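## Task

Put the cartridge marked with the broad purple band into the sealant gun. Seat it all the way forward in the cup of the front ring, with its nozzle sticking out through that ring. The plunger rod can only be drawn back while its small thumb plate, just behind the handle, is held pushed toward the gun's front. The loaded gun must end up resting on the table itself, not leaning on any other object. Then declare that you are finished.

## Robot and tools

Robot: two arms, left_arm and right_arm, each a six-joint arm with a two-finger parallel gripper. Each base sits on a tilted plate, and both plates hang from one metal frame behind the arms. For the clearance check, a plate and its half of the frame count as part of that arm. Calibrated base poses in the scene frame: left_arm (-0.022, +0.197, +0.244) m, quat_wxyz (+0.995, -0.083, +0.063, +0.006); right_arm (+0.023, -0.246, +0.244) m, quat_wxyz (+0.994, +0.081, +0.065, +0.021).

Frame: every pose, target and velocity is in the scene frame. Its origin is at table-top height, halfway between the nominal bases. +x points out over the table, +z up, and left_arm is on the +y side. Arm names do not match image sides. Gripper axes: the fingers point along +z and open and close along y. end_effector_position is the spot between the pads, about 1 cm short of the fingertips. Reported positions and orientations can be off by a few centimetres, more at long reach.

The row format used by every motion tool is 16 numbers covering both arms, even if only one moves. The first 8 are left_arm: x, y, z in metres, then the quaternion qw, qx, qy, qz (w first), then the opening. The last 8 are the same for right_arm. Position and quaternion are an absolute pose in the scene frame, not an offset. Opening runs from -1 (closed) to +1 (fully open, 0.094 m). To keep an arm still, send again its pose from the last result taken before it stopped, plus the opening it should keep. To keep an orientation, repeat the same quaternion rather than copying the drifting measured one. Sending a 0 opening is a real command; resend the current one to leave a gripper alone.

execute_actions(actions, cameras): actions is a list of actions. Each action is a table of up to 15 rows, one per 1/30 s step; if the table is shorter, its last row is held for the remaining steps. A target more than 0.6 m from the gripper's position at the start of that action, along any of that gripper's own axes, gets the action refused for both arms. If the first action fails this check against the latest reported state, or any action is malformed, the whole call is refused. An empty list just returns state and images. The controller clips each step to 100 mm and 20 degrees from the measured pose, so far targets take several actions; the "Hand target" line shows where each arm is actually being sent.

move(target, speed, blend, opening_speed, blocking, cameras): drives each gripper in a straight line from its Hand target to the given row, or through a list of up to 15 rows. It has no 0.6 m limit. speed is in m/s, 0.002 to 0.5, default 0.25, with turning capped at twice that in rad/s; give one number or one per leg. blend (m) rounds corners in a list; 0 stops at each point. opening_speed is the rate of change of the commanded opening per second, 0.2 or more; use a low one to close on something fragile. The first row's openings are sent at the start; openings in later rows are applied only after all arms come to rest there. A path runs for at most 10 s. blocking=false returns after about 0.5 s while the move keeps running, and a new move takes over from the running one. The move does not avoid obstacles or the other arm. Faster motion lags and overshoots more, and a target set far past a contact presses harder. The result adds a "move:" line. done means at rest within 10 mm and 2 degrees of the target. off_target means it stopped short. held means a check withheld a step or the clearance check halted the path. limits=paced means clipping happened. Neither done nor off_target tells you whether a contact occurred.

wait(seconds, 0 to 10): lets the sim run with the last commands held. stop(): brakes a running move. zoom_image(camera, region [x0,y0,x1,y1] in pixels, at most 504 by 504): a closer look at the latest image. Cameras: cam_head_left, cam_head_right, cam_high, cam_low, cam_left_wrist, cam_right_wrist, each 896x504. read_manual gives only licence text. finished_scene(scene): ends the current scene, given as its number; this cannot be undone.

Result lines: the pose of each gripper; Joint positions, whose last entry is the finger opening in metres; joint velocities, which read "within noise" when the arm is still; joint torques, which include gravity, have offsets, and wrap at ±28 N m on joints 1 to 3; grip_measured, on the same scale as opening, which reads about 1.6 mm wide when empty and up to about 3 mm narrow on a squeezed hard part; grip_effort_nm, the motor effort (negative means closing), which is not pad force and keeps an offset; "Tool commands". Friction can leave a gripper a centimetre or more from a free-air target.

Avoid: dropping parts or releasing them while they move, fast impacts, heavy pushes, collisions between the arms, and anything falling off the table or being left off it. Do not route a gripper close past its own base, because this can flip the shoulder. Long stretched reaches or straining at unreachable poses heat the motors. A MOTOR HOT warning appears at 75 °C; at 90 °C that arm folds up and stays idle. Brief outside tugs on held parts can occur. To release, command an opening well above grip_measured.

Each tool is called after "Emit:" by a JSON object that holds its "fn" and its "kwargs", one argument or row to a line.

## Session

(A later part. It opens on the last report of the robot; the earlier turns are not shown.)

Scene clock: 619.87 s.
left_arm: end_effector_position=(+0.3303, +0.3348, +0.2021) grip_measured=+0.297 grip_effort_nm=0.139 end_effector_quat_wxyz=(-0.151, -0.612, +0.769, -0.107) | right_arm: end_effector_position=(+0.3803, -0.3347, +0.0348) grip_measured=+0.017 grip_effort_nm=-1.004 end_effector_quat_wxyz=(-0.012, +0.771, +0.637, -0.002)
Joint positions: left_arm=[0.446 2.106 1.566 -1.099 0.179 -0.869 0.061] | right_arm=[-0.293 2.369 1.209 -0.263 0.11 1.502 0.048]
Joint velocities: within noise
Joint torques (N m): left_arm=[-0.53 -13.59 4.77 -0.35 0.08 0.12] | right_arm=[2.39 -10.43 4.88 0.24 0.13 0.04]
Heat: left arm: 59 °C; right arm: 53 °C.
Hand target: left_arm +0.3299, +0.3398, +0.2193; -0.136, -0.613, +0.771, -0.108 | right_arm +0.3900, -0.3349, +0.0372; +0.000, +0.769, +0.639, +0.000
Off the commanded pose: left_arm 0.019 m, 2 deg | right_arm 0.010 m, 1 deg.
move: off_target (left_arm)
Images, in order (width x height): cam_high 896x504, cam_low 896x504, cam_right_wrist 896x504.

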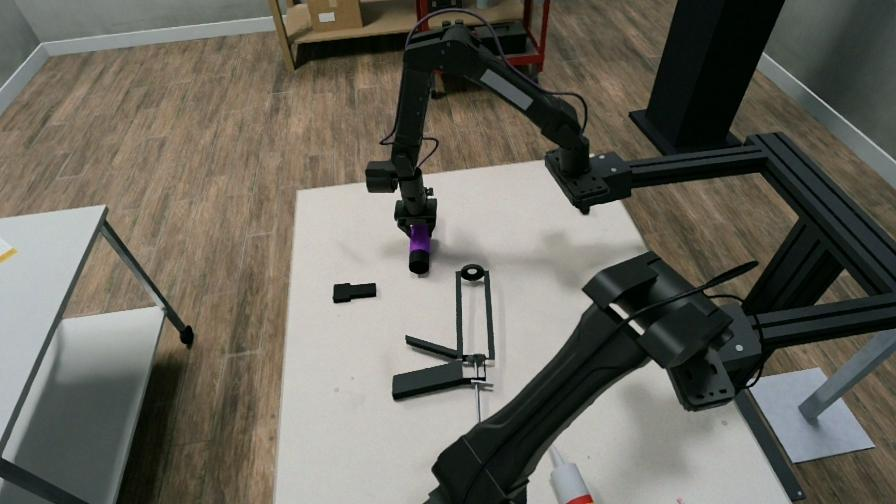

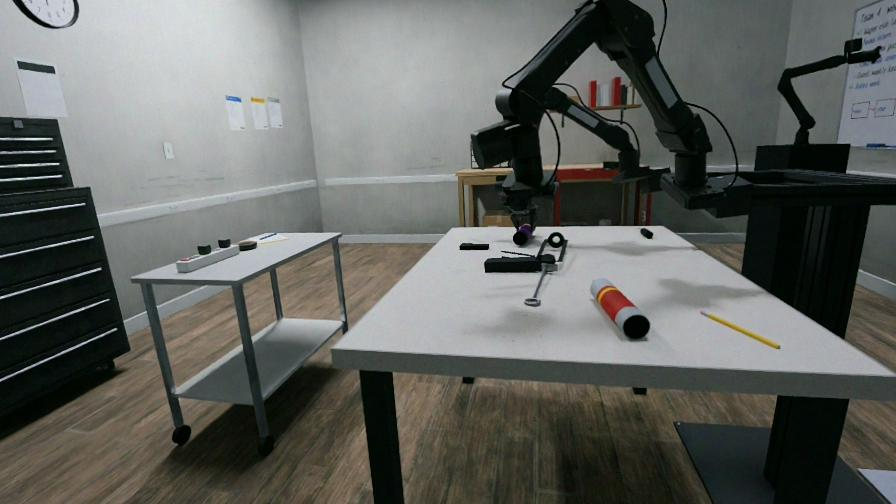

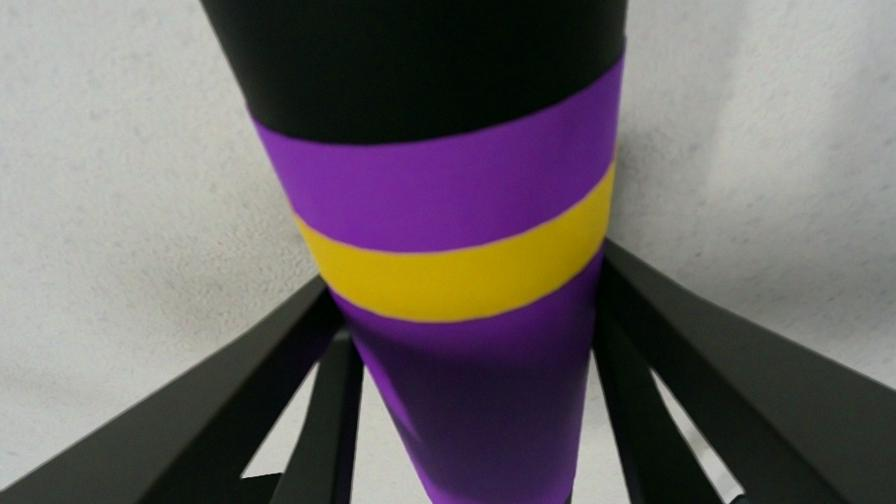

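Emit:
{"fn": "move", "kwargs": {
  "target": [0.33,0.34,0.22,-0.1359,-0.6131,0.7707,-0.1081,0.3,0.39,-0.335,0.0285,0,0.7688,0.6394,0,-0.06],
  "speed": 0.03,
  "cameras": ["cam_right_wrist","cam_low"]
}}

Scene clock: 625.73 s.
left_arm: end_effector_position=(+0.3303, +0.3348, +0.2021) grip_measured=+0.297 grip_effort_nm=0.139 end_effector_quat_wxyz=(-0.151, -0.612, +0.769, -0.107) | right_arm: end_effector_position=(+0.3803, -0.3339, +0.0280) grip_measured=+0.017 grip_effort_nm=-1.009 end_effector_quat_wxyz=(-0.012, +0.771, +0.637, -0.003)
Joint positions: left_arm=[0.446 2.106 1.566 -1.099 0.179 -0.869 0.061] | right_arm=[-0.293 2.392 1.217 -0.248 0.11 1.502 0.048]
Joint velocities: within noise
Joint torques (N m): left_arm=[-0.62 -13.57 4.63 -0.33 0.08 0.12] | right_arm=[2.15 -10 4.92 0.25 0.1 -0.01]
Heat: left arm: 59 °C; right arm: 51 °C.
Hand target: left_arm +0.3299, +0.3398, +0.2193; -0.136, -0.613, +0.771, -0.108 | right_arm +0.3898, -0.3349, +0.0287; +0.000, +0.769, +0.639, +0.000
Off the commanded pose: left_arm 0.019 m, 2 deg | right_arm 0.010 m, 1 deg.
move: off_target (left_arm)
Images, in order (width x height): cam_low 896x504, cam_right_wrist 896x504.

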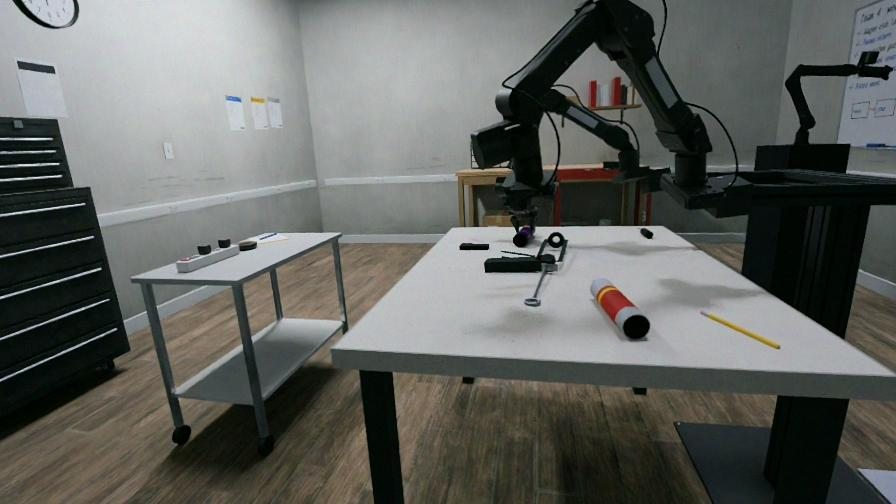

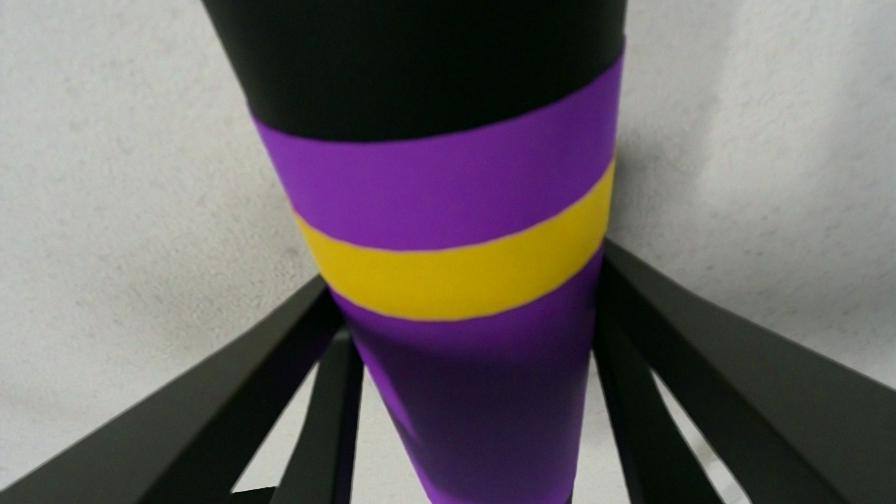

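Emit:
{"fn": "move", "kwargs": {
  "target": [0.33,0.34,0.22,-0.1359,-0.6131,0.7707,-0.1081,0.3,0.39,-0.335,0.0255,0,0.7688,0.6394,0,-0.06],
  "speed": 0.03,
  "cameras": []
}}

Emit:
{"fn": "move", "kwargs": {
  "target": [0.33,0.34,0.22,-0.1359,-0.6131,0.7707,-0.1081,0.3,0.39,-0.335,0.0255,0,0.7688,0.6394,0,0.7],
  "speed": 0.03,
  "opening_speed": 0.5,
  "cameras": ["cam_right_wrist"]
}}

Scene clock: 631.97 s.
left_arm: end_effector_position=(+0.3303, +0.3348, +0.2021) grip_measured=+0.297 grip_effort_nm=0.139 end_effector_quat_wxyz=(-0.151, -0.612, +0.769, -0.107) | right_arm: end_effector_position=(+0.3812, -0.3341, +0.0277) grip_measured=+0.017 grip_effort_nm=-1.004 end_effector_quat_wxyz=(-0.011, +0.771, +0.637, -0.002)
Joint positions: left_arm=[0.446 2.106 1.566 -1.099 0.179 -0.869 0.061] | right_arm=[-0.293 2.394 1.219 -0.247 0.11 1.502 0.048]
Joint velocities: within noise
Joint torques (N m): left_arm=[-0.53 -13.55 4.77 -0.32 0.08 0.11] | right_arm=[2.11 -9.36 5.01 0.32 0.12 -0.02]
Heat: left arm: 59 °C; right arm: 50 °C.
Hand target: left_arm +0.3299, +0.3398, +0.2193; -0.136, -0.613, +0.771, -0.108 | right_arm +0.3898, -0.3349, +0.0257; +0.000, +0.769, +0.639, +0.000
Off the commanded pose: left_arm 0.019 m, 2 deg | right_arm 0.009 m, 1 deg.
move: off_target (left_arm)
No camera images: "cameras" was empty.

Scene clock: 633.70 s.
left_arm: end_effector_position=(+0.3303, +0.3348, +0.2021) grip_measured=+0.297 grip_effort_nm=0.134 end_effector_quat_wxyz=(-0.151, -0.612, +0.769, -0.107) | right_arm: end_effector_position=(+0.3856, -0.3353, +0.0286) grip_measured=+0.697 grip_effort_nm=0.168 end_effector_quat_wxyz=(-0.007, +0.772, +0.636, +0.001)
Joint positions: left_arm=[0.446 2.106 1.566 -1.099 0.179 -0.869 0.061] | right_arm=[-0.293 2.394 1.227 -0.244 0.11 1.502 0.08]
Joint velocities: within noise
Joint torques (N m): left_arm=[-0.58 -13.6 4.71 -0.31 0.08 0.09] | right_arm=[2.17 -9.31 4.31 0.31 0.11 -0.01]
Heat: left arm: 59 °C; right arm: 50 °C.
Hand target: left_arm +0.3299, +0.3398, +0.2193; -0.136, -0.613, +0.771, -0.108 | right_arm +0.3899, -0.3349, +0.0255; +0.000, +0.769, +0.639, +0.000
Off the commanded pose: left_arm 0.019 m, 2 deg | right_arm 0.005 m, 1 deg.
move: off_target (left_arm)
Images, in order (width x height): cam_right_wrist 896x504.

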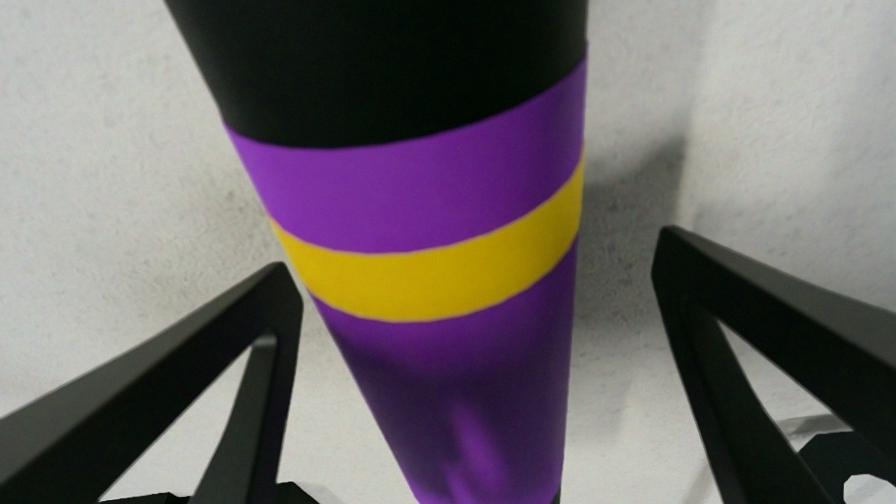

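Emit:
{"fn": "move", "kwargs": {
  "target": [0.33,0.34,0.22,-0.1359,-0.6131,0.7707,-0.1081,0.3,0.39,-0.335,0.16,0,0.7688,0.6394,0,0.8],
  "speed": 0.12
}}

Emit:
{"fn": "zoom_image", "kwargs": {
  "camera": "cam_low",
  "region": [440, 200, 640, 320]
}}

Emit:
{"fn": "zoom_image", "kwargs": {
  "camera": "cam_high",
  "region": [380, 200, 540, 400]
}}

Scene clock: 643.53 s.
left_arm: end_effector_position=(+0.3303, +0.3348, +0.2021) grip_measured=+0.297 grip_effort_nm=0.139 end_effector_quat_wxyz=(-0.151, -0.612, +0.769, -0.107) | right_arm: end_effector_position=(+0.3843, -0.3345, +0.1476) grip_measured=+0.797 grip_effort_nm=0.168 end_effector_quat_wxyz=(-0.012, +0.770, +0.638, +0.000)
Joint positions: left_arm=[0.446 2.106 1.566 -1.099 0.179 -0.869 0.061] | right_arm=[-0.254 2.034 1.198 -0.588 0.113 1.539 0.084]
Joint velocities: within noise
Joint torques (N m): left_arm=[-0.58 -13.52 4.63 -0.33 0.07 0.08] | right_arm=[2.61 -12.22 5.89 0 0.15 0.09]
Heat: left arm: 59 °C; right arm: 51 °C.
Hand target: left_arm +0.3299, +0.3398, +0.2193; -0.136, -0.613, +0.771, -0.108 | right_arm +0.3899, -0.3350, +0.1597; +0.000, +0.769, +0.639, +0.000
Off the commanded pose: left_arm 0.019 m, 2 deg | right_arm 0.014 m, 1 deg.
move: off_target (left_arm, right_arm)

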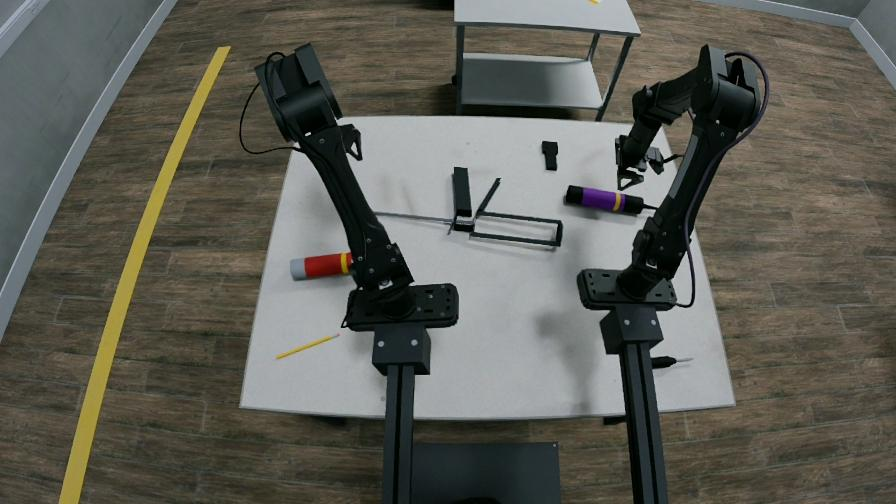

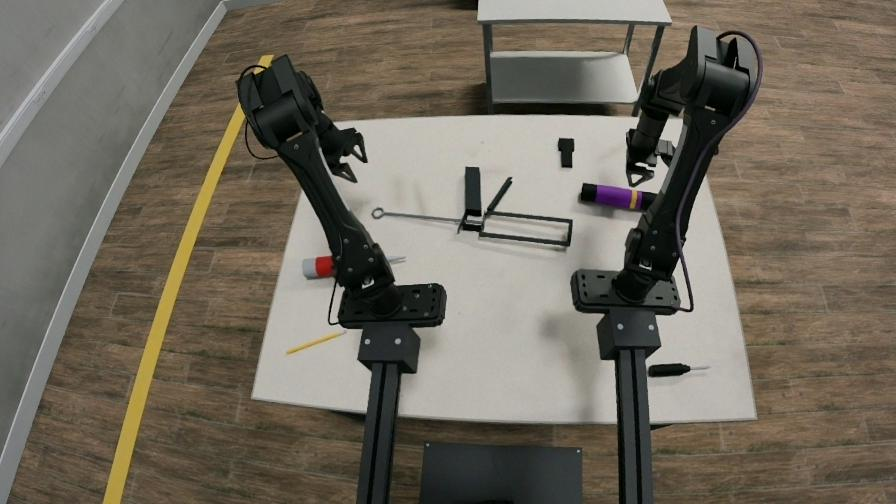

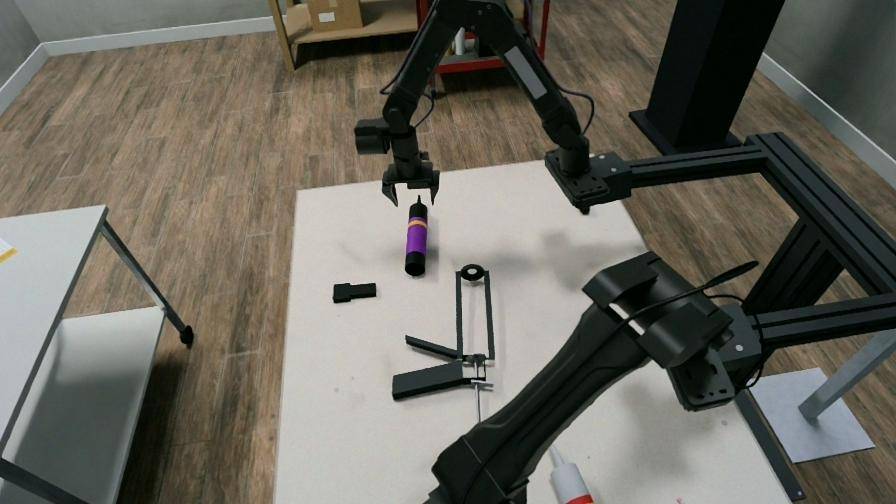

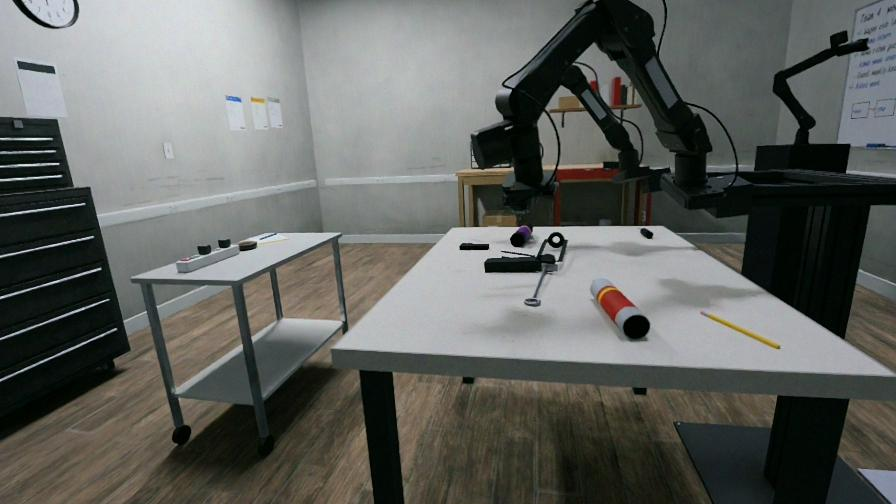

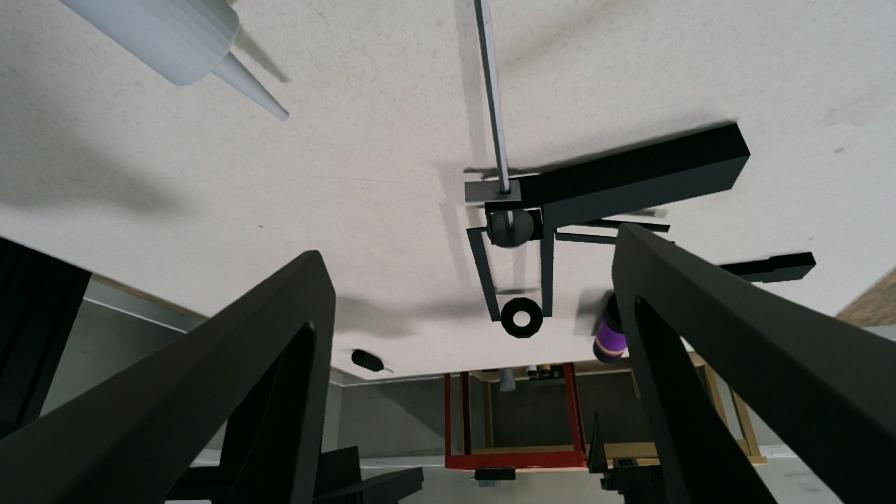

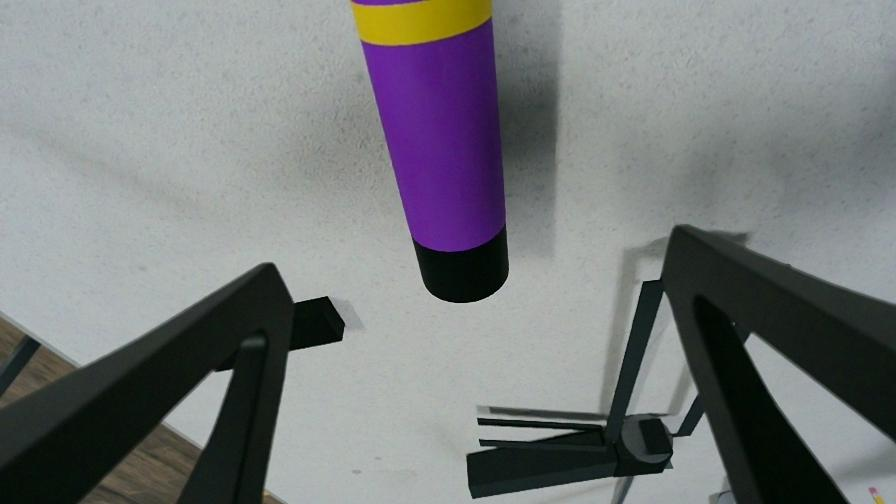

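Scaled by 2.520 from the camera's 896x504 image, which has a finer 1280x720 frame.

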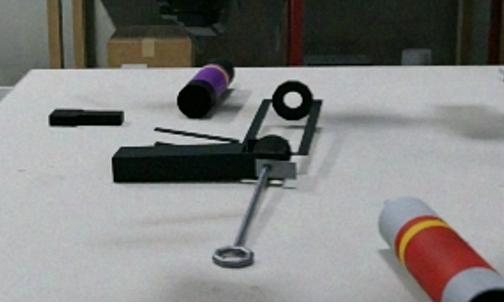

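Scaled by 2.520 from the camera's 896x504 image, which has a finer 1280x720 frame.

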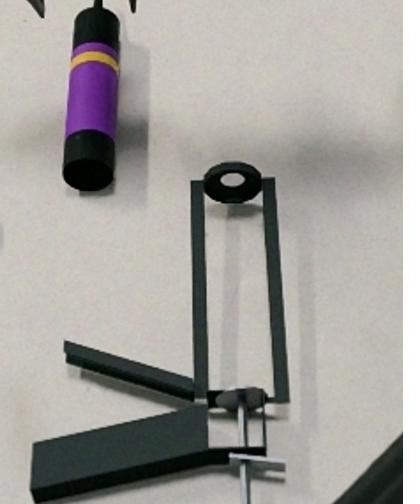

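Emit:
{"fn": "move", "kwargs": {
  "target": [
    [0.33,0.34,0.22,-0.1359,-0.6131,0.7707,-0.1081,0.3,0.385,-0.33,0.17,0,0.0915,0.9958,0,0.9],
    [0.33,0.34,0.22,-0.1359,-0.6131,0.7707,-0.1081,0.3,0.385,-0.327,0.12,0,-0.6394,0.7688,0,0.9]
  ],
  "speed": 0.5,
  "cameras": ["cam_right_wrist","cam_high"]
}}

Scene clock: 660.40 s.
left_arm: end_effector_position=(+0.3303, +0.3348, +0.2021) grip_measured=+0.297 grip_effort_nm=0.139 end_effector_quat_wxyz=(-0.151, -0.612, +0.769, -0.107) | right_arm: end_effector_position=(+0.3877, -0.3290, +0.1256) grip_measured=+0.897 grip_effort_nm=0.164 end_effector_quat_wxyz=(+0.002, -0.636, +0.772, -0.003)
Joint positions: left_arm=[0.446 2.106 1.566 -1.099 0.179 -0.869 0.061] | right_arm=[-0.237 2.086 1.166 -0.479 0.13 -1.585 0.089]
Joint velocities: within noise
Joint torques (N m): left_arm=[-0.57 -13.61 4.63 -0.32 0.04 0.1] | right_arm=[1.54 -8.72 3.9 0.36 0 -0.07]
Heat: left arm: 60 °C; right arm: 53 °C.
Hand target: left_arm +0.3299, +0.3398, +0.2193; -0.136, -0.613, +0.771, -0.108 | right_arm +0.3849, -0.3270, +0.1201; +0.000, -0.639, +0.769, +0.000
Off the commanded pose: left_arm 0.019 m, 2 deg | right_arm 0.006 m, 1 deg.
move: off_target (left_arm)
Images, in order (width x height): cam_high 896x504, cam_right_wrist 896x504.

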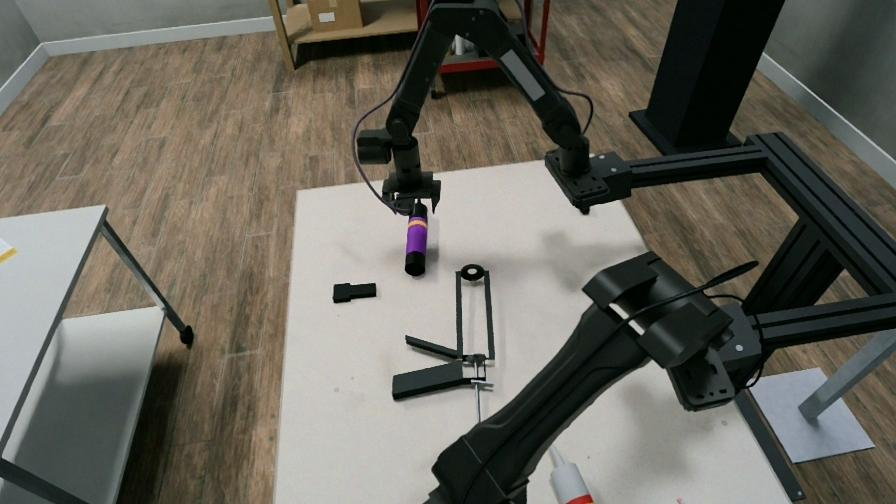

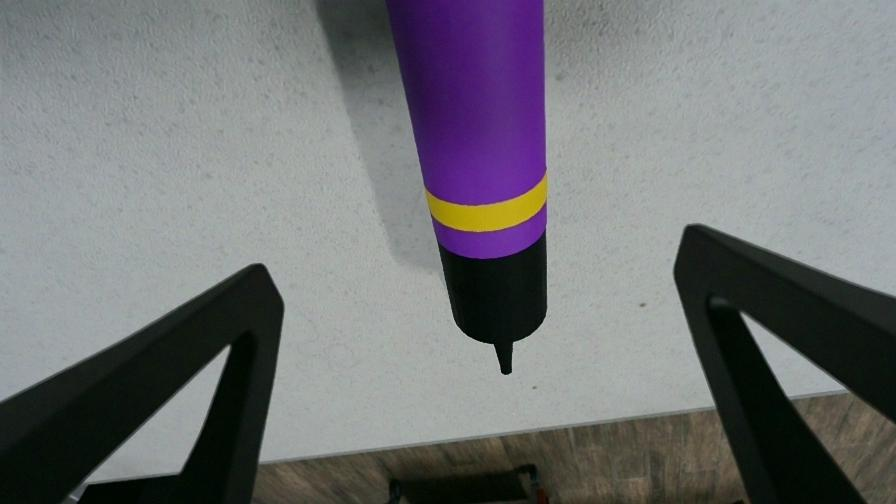

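Emit:
{"fn": "move", "kwargs": {
  "target": [0.33,0.34,0.22,-0.1359,-0.6131,0.7707,-0.1081,0.3,0.380,-0.325,0.035,0,-0.6394,0.7688,0,0.9],
  "speed": 0.12,
  "cameras": ["cam_right_wrist"]
}}

Scene clock: 664.87 s.
left_arm: end_effector_position=(+0.3303, +0.3348, +0.2021) grip_measured=+0.297 grip_effort_nm=0.144 end_effector_quat_wxyz=(-0.151, -0.612, +0.769, -0.107) | right_arm: end_effector_position=(+0.3756, -0.3222, +0.0383) grip_measured=+0.897 grip_effort_nm=0.154 end_effector_quat_wxyz=(-0.005, -0.641, +0.768, +0.003)
Joint positions: left_arm=[0.446 2.106 1.566 -1.099 0.179 -0.869 0.061] | right_arm=[-0.255 2.346 1.157 -0.227 0.13 -1.613 0.089]
Joint velocities: within noise
Joint torques (N m): left_arm=[-0.64 -13.57 4.56 -0.32 0.09 0.08] | right_arm=[0.85 -9.18 4.31 0.31 -0.04 -0.05]
Heat: left arm: 60 °C; right arm: 53 °C.
Hand target: left_arm +0.3299, +0.3398, +0.2193; -0.136, -0.613, +0.771, -0.108 | right_arm +0.3799, -0.3250, +0.0351; +0.000, -0.639, +0.769, +0.000
Off the commanded pose: left_arm 0.019 m, 2 deg | right_arm 0.006 m, 1 deg.
move: off_target (left_arm)
Images, in order (width x height): cam_right_wrist 896x504.

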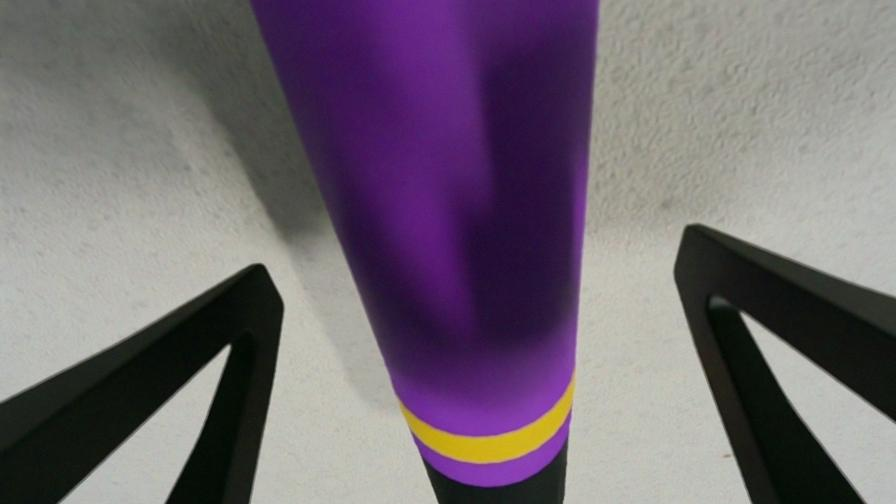

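Emit:
{"fn": "move", "kwargs": {
  "target": [0.33,0.34,0.22,-0.1359,-0.6131,0.7707,-0.1081,0.3,0.377,-0.325,0.012,0,-0.6394,0.7688,0,0.9],
  "speed": 0.04,
  "cameras": ["cam_right_wrist"]
}}

Scene clock: 671.47 s.
left_arm: end_effector_position=(+0.3303, +0.3348, +0.2021) grip_measured=+0.297 grip_effort_nm=0.134 end_effector_quat_wxyz=(-0.151, -0.612, +0.769, -0.107) | right_arm: end_effector_position=(+0.3731, -0.3226, +0.0162) grip_measured=+0.897 grip_effort_nm=0.154 end_effector_quat_wxyz=(-0.005, -0.640, +0.768, +0.002)
Joint positions: left_arm=[0.446 2.106 1.566 -1.099 0.179 -0.869 0.061] | right_arm=[-0.265 2.417 1.171 -0.166 0.13 -1.622 0.089]
Joint velocities: within noise
Joint torques (N m): left_arm=[-0.58 -13.67 4.64 -0.35 0.08 0.08] | right_arm=[0.76 -8.96 4.11 0.35 -0.06 -0.03]
Heat: left arm: 60 °C; right arm: 51 °C.
Hand target: left_arm +0.3299, +0.3398, +0.2193; -0.136, -0.613, +0.771, -0.108 | right_arm +0.3768, -0.3250, +0.0121; +0.000, -0.639, +0.769, +0.000
Off the commanded pose: left_arm 0.019 m, 2 deg | right_arm 0.006 m, 1 deg.
move: off_target (left_arm)
Images, in order (width x height): cam_right_wrist 896x504.

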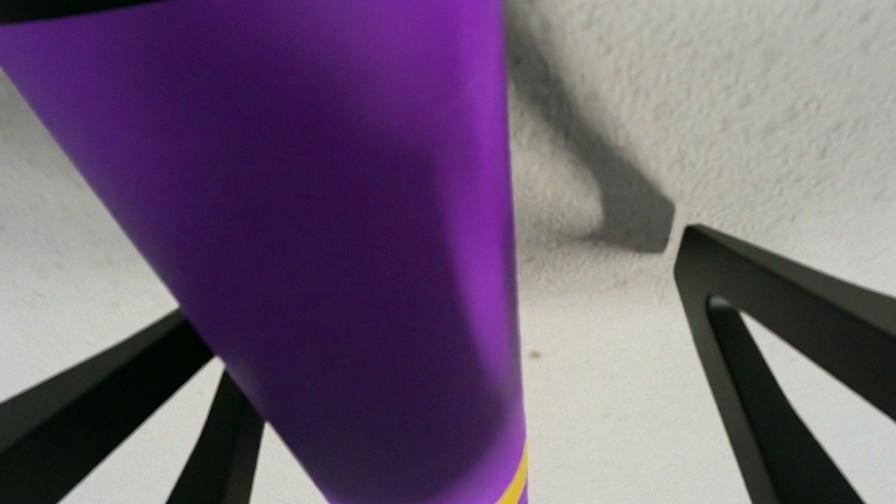

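Emit:
{"fn": "move", "kwargs": {
  "target": [0.33,0.34,0.22,-0.1359,-0.6131,0.7707,-0.1081,0.3,0.377,-0.325,0.10,0,-0.6394,0.7688,0,0.9],
  "speed": 0.1
}}

Scene clock: 681.87 s.
left_arm: end_effector_position=(+0.3303, +0.3348, +0.2021) grip_measured=+0.297 grip_effort_nm=0.134 end_effector_quat_wxyz=(-0.151, -0.612, +0.769, -0.107) | right_arm: end_effector_position=(+0.3769, -0.3294, +0.0911) grip_measured=+0.897 grip_effort_nm=0.149 end_effector_quat_wxyz=(-0.002, -0.637, +0.771, -0.001)
Joint positions: left_arm=[0.446 2.106 1.566 -1.099 0.179 -0.869 0.061] | right_arm=[-0.255 2.169 1.124 -0.361 0.13 -1.604 0.089]
Joint velocities: within noise
Joint torques (N m): left_arm=[-0.77 -13.55 4.72 -0.34 0.04 0.08] | right_arm=[2.54 -12.38 3.37 0.05 0.01 0.06]
Heat: left arm: 61 °C; right arm: 51 °C.
Hand target: left_arm +0.3299, +0.3398, +0.2193; -0.136, -0.613, +0.771, -0.108 | right_arm +0.3770, -0.3251, +0.0997; +0.000, -0.639, +0.769, +0.000
Off the commanded pose: left_arm 0.019 m, 2 deg | right_arm 0.010 m, 0 deg.
move: off_target (left_arm)

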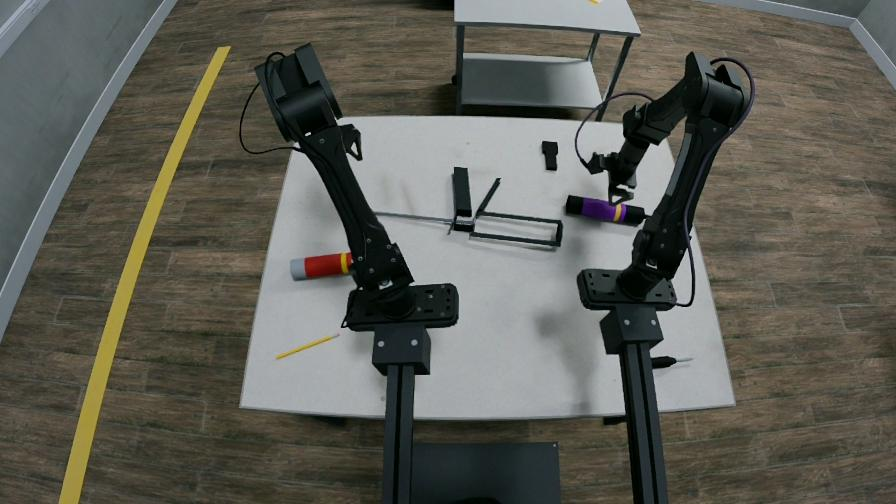

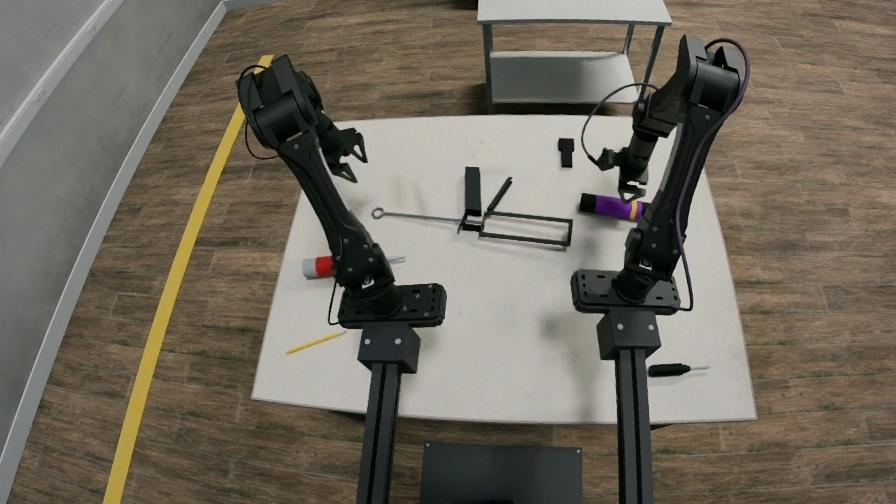

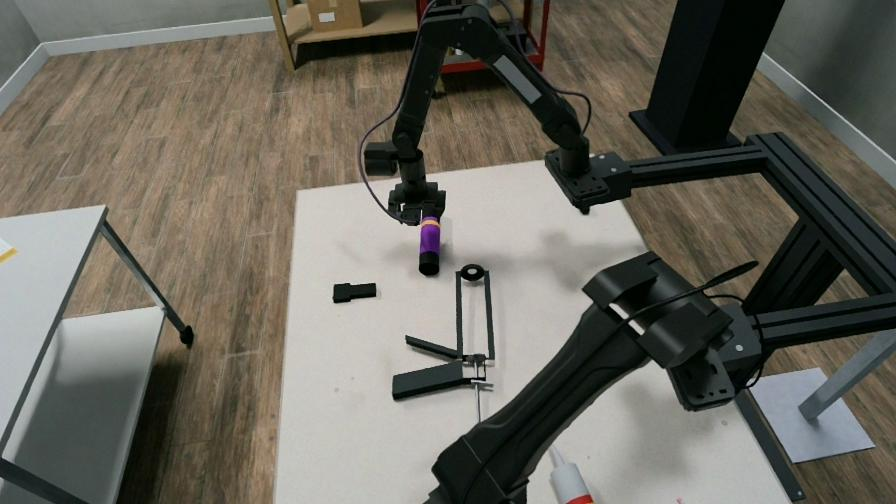

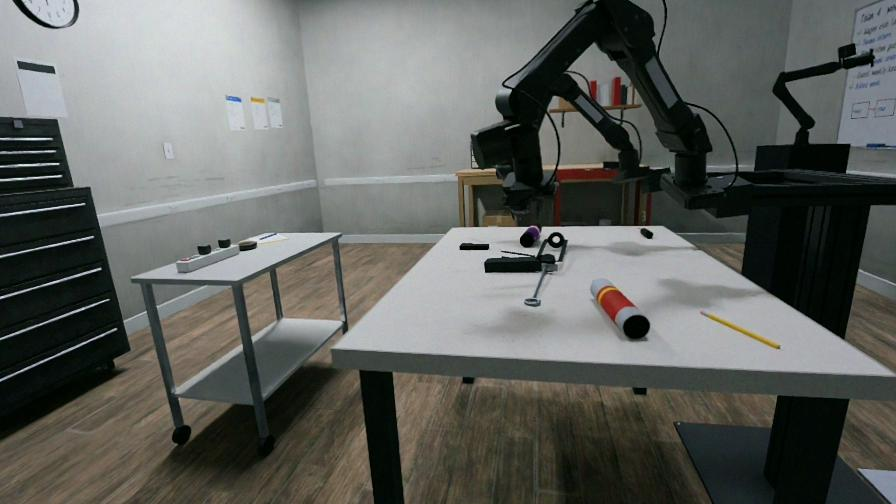

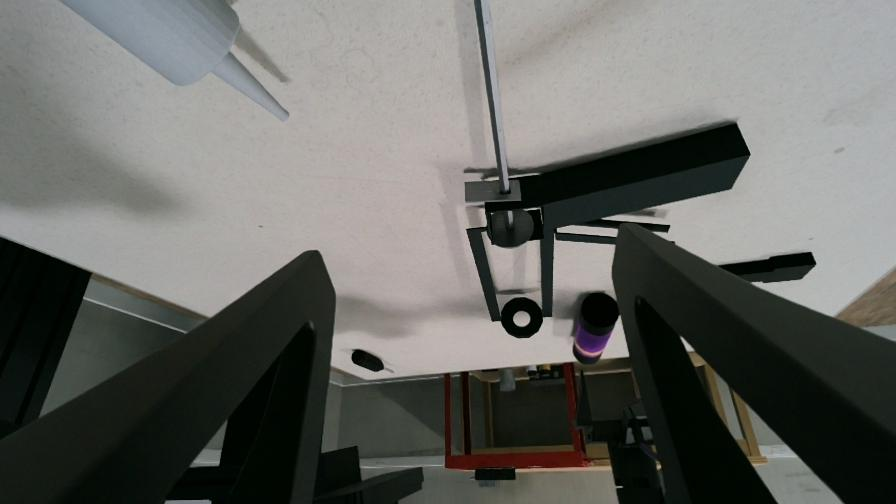

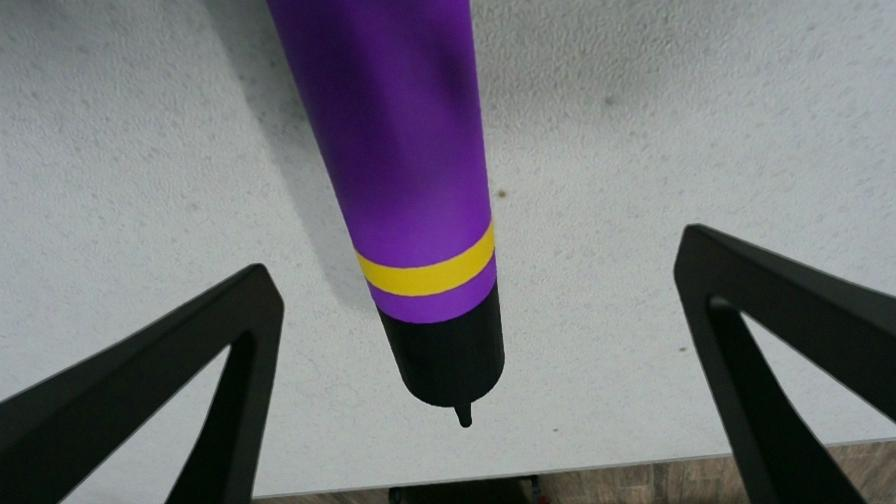

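Emit:
{"fn": "move", "kwargs": {
  "target": [0.33,0.34,0.22,-0.1359,-0.6131,0.7707,-0.1081,0.3,0.354,-0.329,0.060,0,-0.6394,0.7688,0,0.9],
  "speed": 0.1,
  "cameras": ["cam_right_wrist"]
}}

Scene clock: 706.77 s.
left_arm: end_effector_position=(+0.3303, +0.3348, +0.2021) grip_measured=+0.297 grip_effort_nm=0.134 end_effector_quat_wxyz=(-0.151, -0.612, +0.769, -0.107) | right_arm: end_effector_position=(+0.3558, -0.3292, +0.0642) grip_measured=+0.897 grip_effort_nm=0.154 end_effector_quat_wxyz=(-0.002, -0.639, +0.769, -0.003)
Joint positions: left_arm=[0.446 2.106 1.566 -1.099 0.179 -0.869 0.061] | right_arm=[-0.277 2.214 1.03 -0.215 0.13 -1.632 0.089]
Joint velocities: within noise
Joint torques (N m): left_arm=[-0.68 -13.65 4.7 -0.3 0.08 0.08] | right_arm=[0.81 -8.51 2.97 0.37 -0.06 -0.06]
Heat: left arm: 61 °C; right arm: 56 °C.
Hand target: left_arm +0.3299, +0.3398, +0.2193; -0.136, -0.613, +0.771, -0.108 | right_arm +0.3538, -0.3290, +0.0600; +0.000, -0.639, +0.769, +0.000
Off the commanded pose: left_arm 0.019 m, 2 deg | right_arm 0.005 m, 0 deg.
move: off_target (left_arm)
Images, in order (width x height): cam_right_wrist 896x504.

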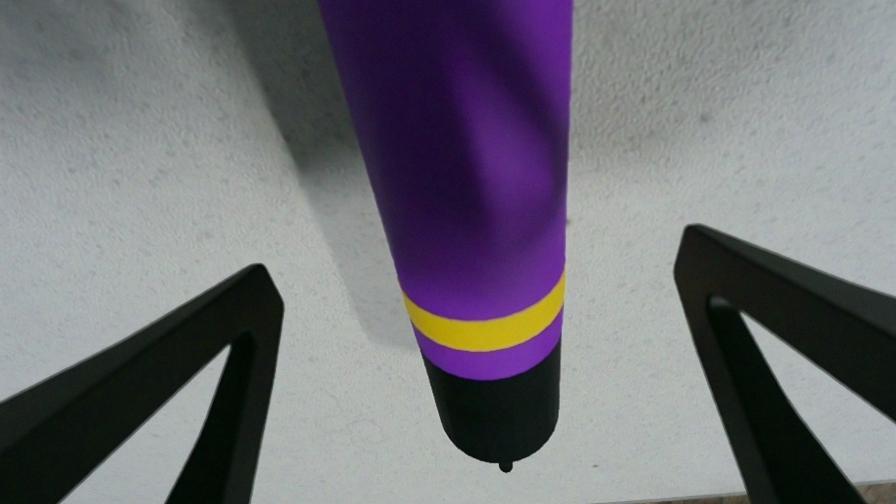

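Emit:
{"fn": "move", "kwargs": {
  "target": [0.33,0.34,0.22,-0.1359,-0.6131,0.7707,-0.1081,0.3,0.357,-0.331,0.037,0,-0.6394,0.7688,0,0.9],
  "speed": 0.1,
  "cameras": ["cam_right_wrist"]
}}

Scene clock: 710.93 s.
left_arm: end_effector_position=(+0.3303, +0.3348, +0.2021) grip_measured=+0.297 grip_effort_nm=0.139 end_effector_quat_wxyz=(-0.151, -0.612, +0.769, -0.107) | right_arm: end_effector_position=(+0.3535, -0.3295, +0.0409) grip_measured=+0.897 grip_effort_nm=0.154 end_effector_quat_wxyz=(-0.006, -0.640, +0.768, +0.000)
Joint positions: left_arm=[0.446 2.106 1.566 -1.099 0.179 -0.869 0.061] | right_arm=[-0.287 2.298 1.052 -0.163 0.13 -1.644 0.089]
Joint velocities: within noise
Joint torques (N m): left_arm=[-0.65 -13.57 4.71 -0.33 0.05 0.1] | right_arm=[0.62 -8.42 3.89 0.34 -0.08 -0.07]
Heat: left arm: 62 °C; right arm: 55 °C.
Hand target: left_arm +0.3299, +0.3398, +0.2193; -0.136, -0.613, +0.771, -0.108 | right_arm +0.3568, -0.3310, +0.0371; +0.000, -0.639, +0.769, +0.000
Off the commanded pose: left_arm 0.019 m, 2 deg | right_arm 0.005 m, 1 deg.
move: off_target (left_arm)
Images, in order (width x height): cam_right_wrist 896x504.

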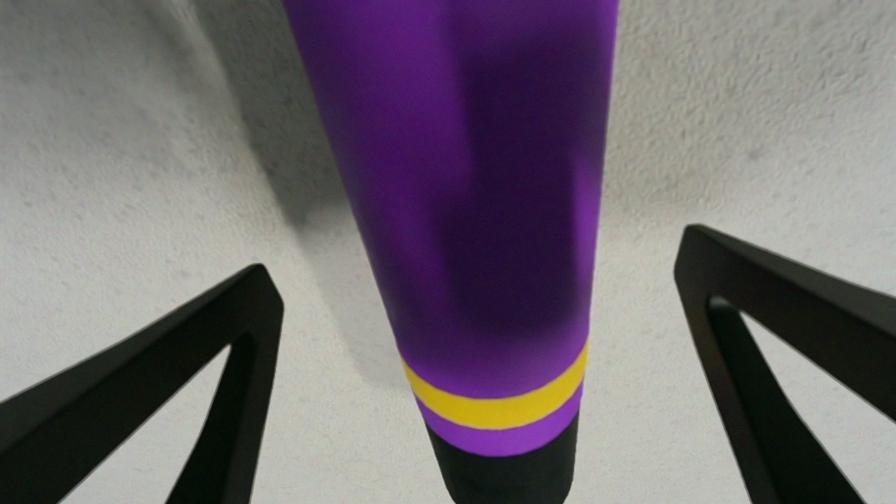

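Emit:
{"fn": "move", "kwargs": {
  "target": [0.33,0.34,0.22,-0.1359,-0.6131,0.7707,-0.1081,0.3,0.357,-0.331,0.037,0,-0.6394,0.7688,0,0.06],
  "speed": 0.1,
  "opening_speed": 0.4,
  "cameras": ["cam_right_wrist"]
}}

Emit:
{"fn": "move", "kwargs": {
  "target": [0.33,0.34,0.22,-0.1359,-0.6131,0.7707,-0.1081,0.3,0.357,-0.331,0.037,0,-0.6394,0.7688,0,-0.04],
  "speed": 0.1,
  "opening_speed": 0.25,
  "cameras": ["cam_right_wrist","cam_high"]
}}

Scene clock: 717.60 s.
left_arm: end_effector_position=(+0.3303, +0.3348, +0.2021) grip_measured=+0.297 grip_effort_nm=0.134 end_effector_quat_wxyz=(-0.151, -0.612, +0.769, -0.107) | right_arm: end_effector_position=(+0.3540, -0.3296, +0.0409) grip_measured=+0.063 grip_effort_nm=-0.115 end_effector_quat_wxyz=(-0.005, -0.640, +0.768, +0.000)
Joint positions: left_arm=[0.446 2.106 1.566 -1.099 0.179 -0.869 0.061] | right_arm=[-0.287 2.298 1.052 -0.161 0.13 -1.644 0.05]
Joint velocities: within noise
Joint torques (N m): left_arm=[-0.57 -13.53 4.68 -0.32 0.08 0.1] | right_arm=[0.76 -8.4 3.9 0.33 -0.08 -0.04]
Heat: left arm: 62 °C; right arm: 53 °C.
Hand target: left_arm +0.3299, +0.3398, +0.2193; -0.136, -0.613, +0.771, -0.108 | right_arm +0.3568, -0.3310, +0.0370; +0.000, -0.639, +0.769, +0.000
Off the commanded pose: left_arm 0.019 m, 2 deg | right_arm 0.005 m, 1 deg.
move: off_target (left_arm)
Images, in order (width x height): cam_right_wrist 896x504.

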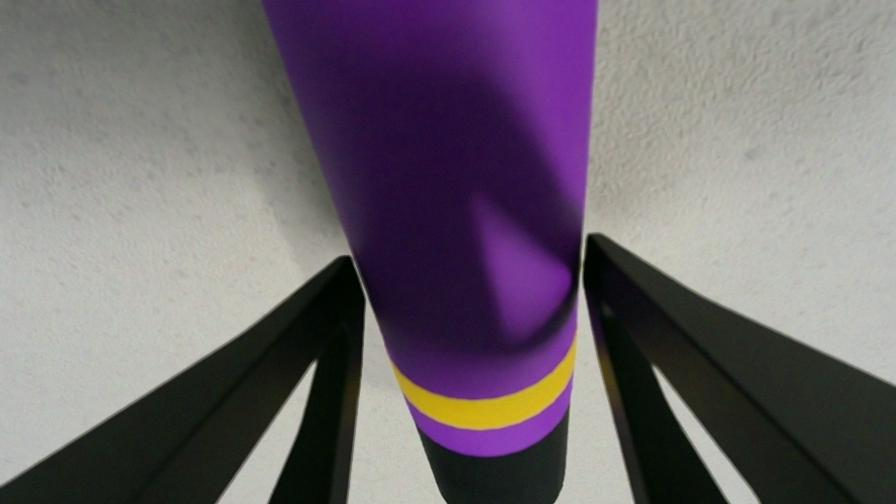

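Scene clock: 718.30 s.
left_arm: end_effector_position=(+0.3303, +0.3348, +0.2021) grip_measured=+0.297 grip_effort_nm=0.139 end_effector_quat_wxyz=(-0.151, -0.612, +0.769, -0.107) | right_arm: end_effector_position=(+0.3540, -0.3296, +0.0409) grip_measured=-0.040 grip_effort_nm=-0.203 end_effector_quat_wxyz=(-0.005, -0.640, +0.768, +0.000)
Joint positions: left_arm=[0.446 2.106 1.566 -1.099 0.179 -0.869 0.061] | right_arm=[-0.287 2.298 1.052 -0.161 0.13 -1.644 0.045]
Joint velocities: left_arm=[within noise] | right_arm=[0.007 -0.002 0.027 -0.007 0.007 0.022 -0.004]
Joint torques (N m): left_arm=[-0.62 -13.59 4.77 -0.32 0.09 0.08] | right_arm=[0.68 -8.42 3.93 0.35 -0.09 -0.06]
Heat: left arm: 62 °C; right arm: 53 °C.
Hand target: left_arm +0.3299, +0.3398, +0.2193; -0.136, -0.613, +0.771, -0.108 | right_arm +0.3568, -0.3309, +0.0370; +0.000, -0.639, +0.769, +0.000
Off the commanded pose: left_arm 0.019 m, 2 deg | right_arm 0.005 m, 1 deg.
move: off_target (left_arm)
Images, in order (width x height): cam_high 896x504, cam_right_wrist 896x504.

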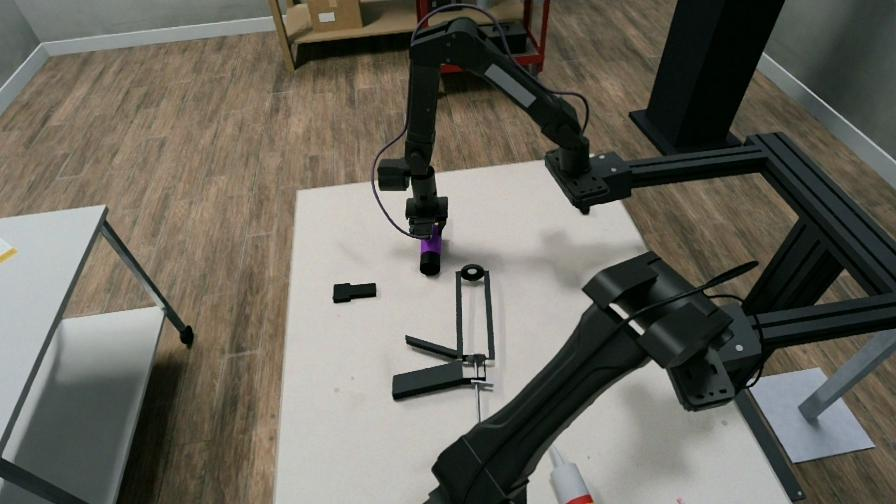

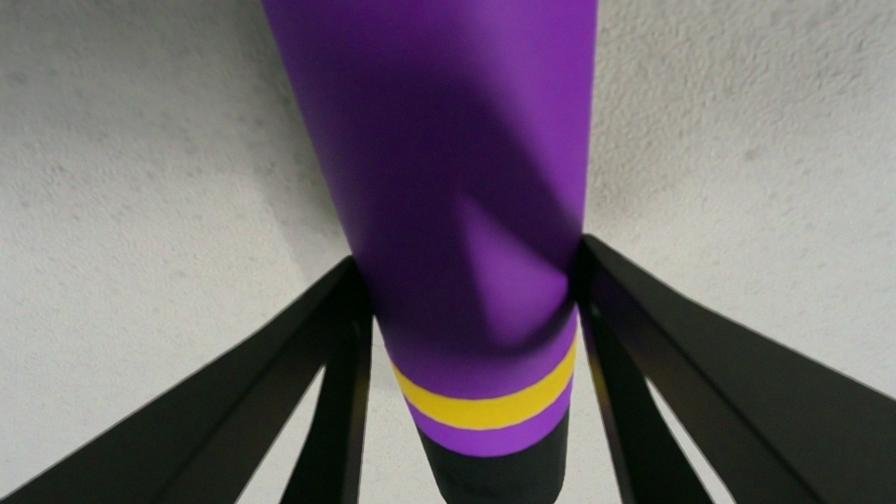

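Emit:
{"fn": "move", "kwargs": {
  "target": [
    [0.33,0.34,0.22,-0.1359,-0.6131,0.7707,-0.1081,0.3,0.357,-0.331,0.037,0,-0.6394,0.7688,0,0.35],
    [0.33,0.34,0.22,-0.1359,-0.6131,0.7707,-0.1081,0.3,0.359,-0.332,0.0295,0,-0.6394,0.7688,0,0.35]
  ],
  "speed": 0.04,
  "cameras": ["cam_right_wrist"]
}}

Scene clock: 723.70 s.
left_arm: end_effector_position=(+0.3303, +0.3348, +0.2021) grip_measured=+0.297 grip_effort_nm=0.139 end_effector_quat_wxyz=(-0.151, -0.612, +0.769, -0.107) | right_arm: end_effector_position=(+0.3558, -0.3306, +0.0339) grip_measured=+0.347 grip_effort_nm=0.173 end_effector_quat_wxyz=(-0.006, -0.640, +0.768, +0.000)
Joint positions: left_arm=[0.446 2.106 1.566 -1.099 0.179 -0.869 0.061] | right_arm=[-0.291 2.327 1.071 -0.152 0.13 -1.647 0.063]
Joint velocities: within noise
Joint torques (N m): left_arm=[-0.64 -13.59 4.67 -0.34 0.08 0.1] | right_arm=[0.75 -8.39 3.79 0.41 -0.09 -0.03]
Heat: left arm: 62 °C; right arm: 52 °C.
Hand target: left_arm +0.3299, +0.3398, +0.2193; -0.136, -0.613, +0.771, -0.108 | right_arm +0.3589, -0.3320, +0.0296; +0.000, -0.639, +0.769, +0.000
Off the commanded pose: left_arm 0.019 m, 2 deg | right_arm 0.006 m, 1 deg.
move: off_target (left_arm)
Images, in order (width x height): cam_right_wrist 896x504.

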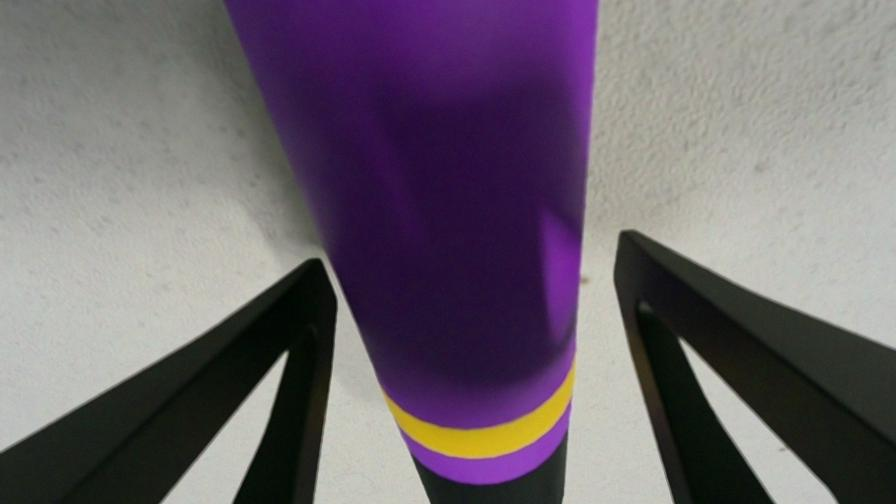

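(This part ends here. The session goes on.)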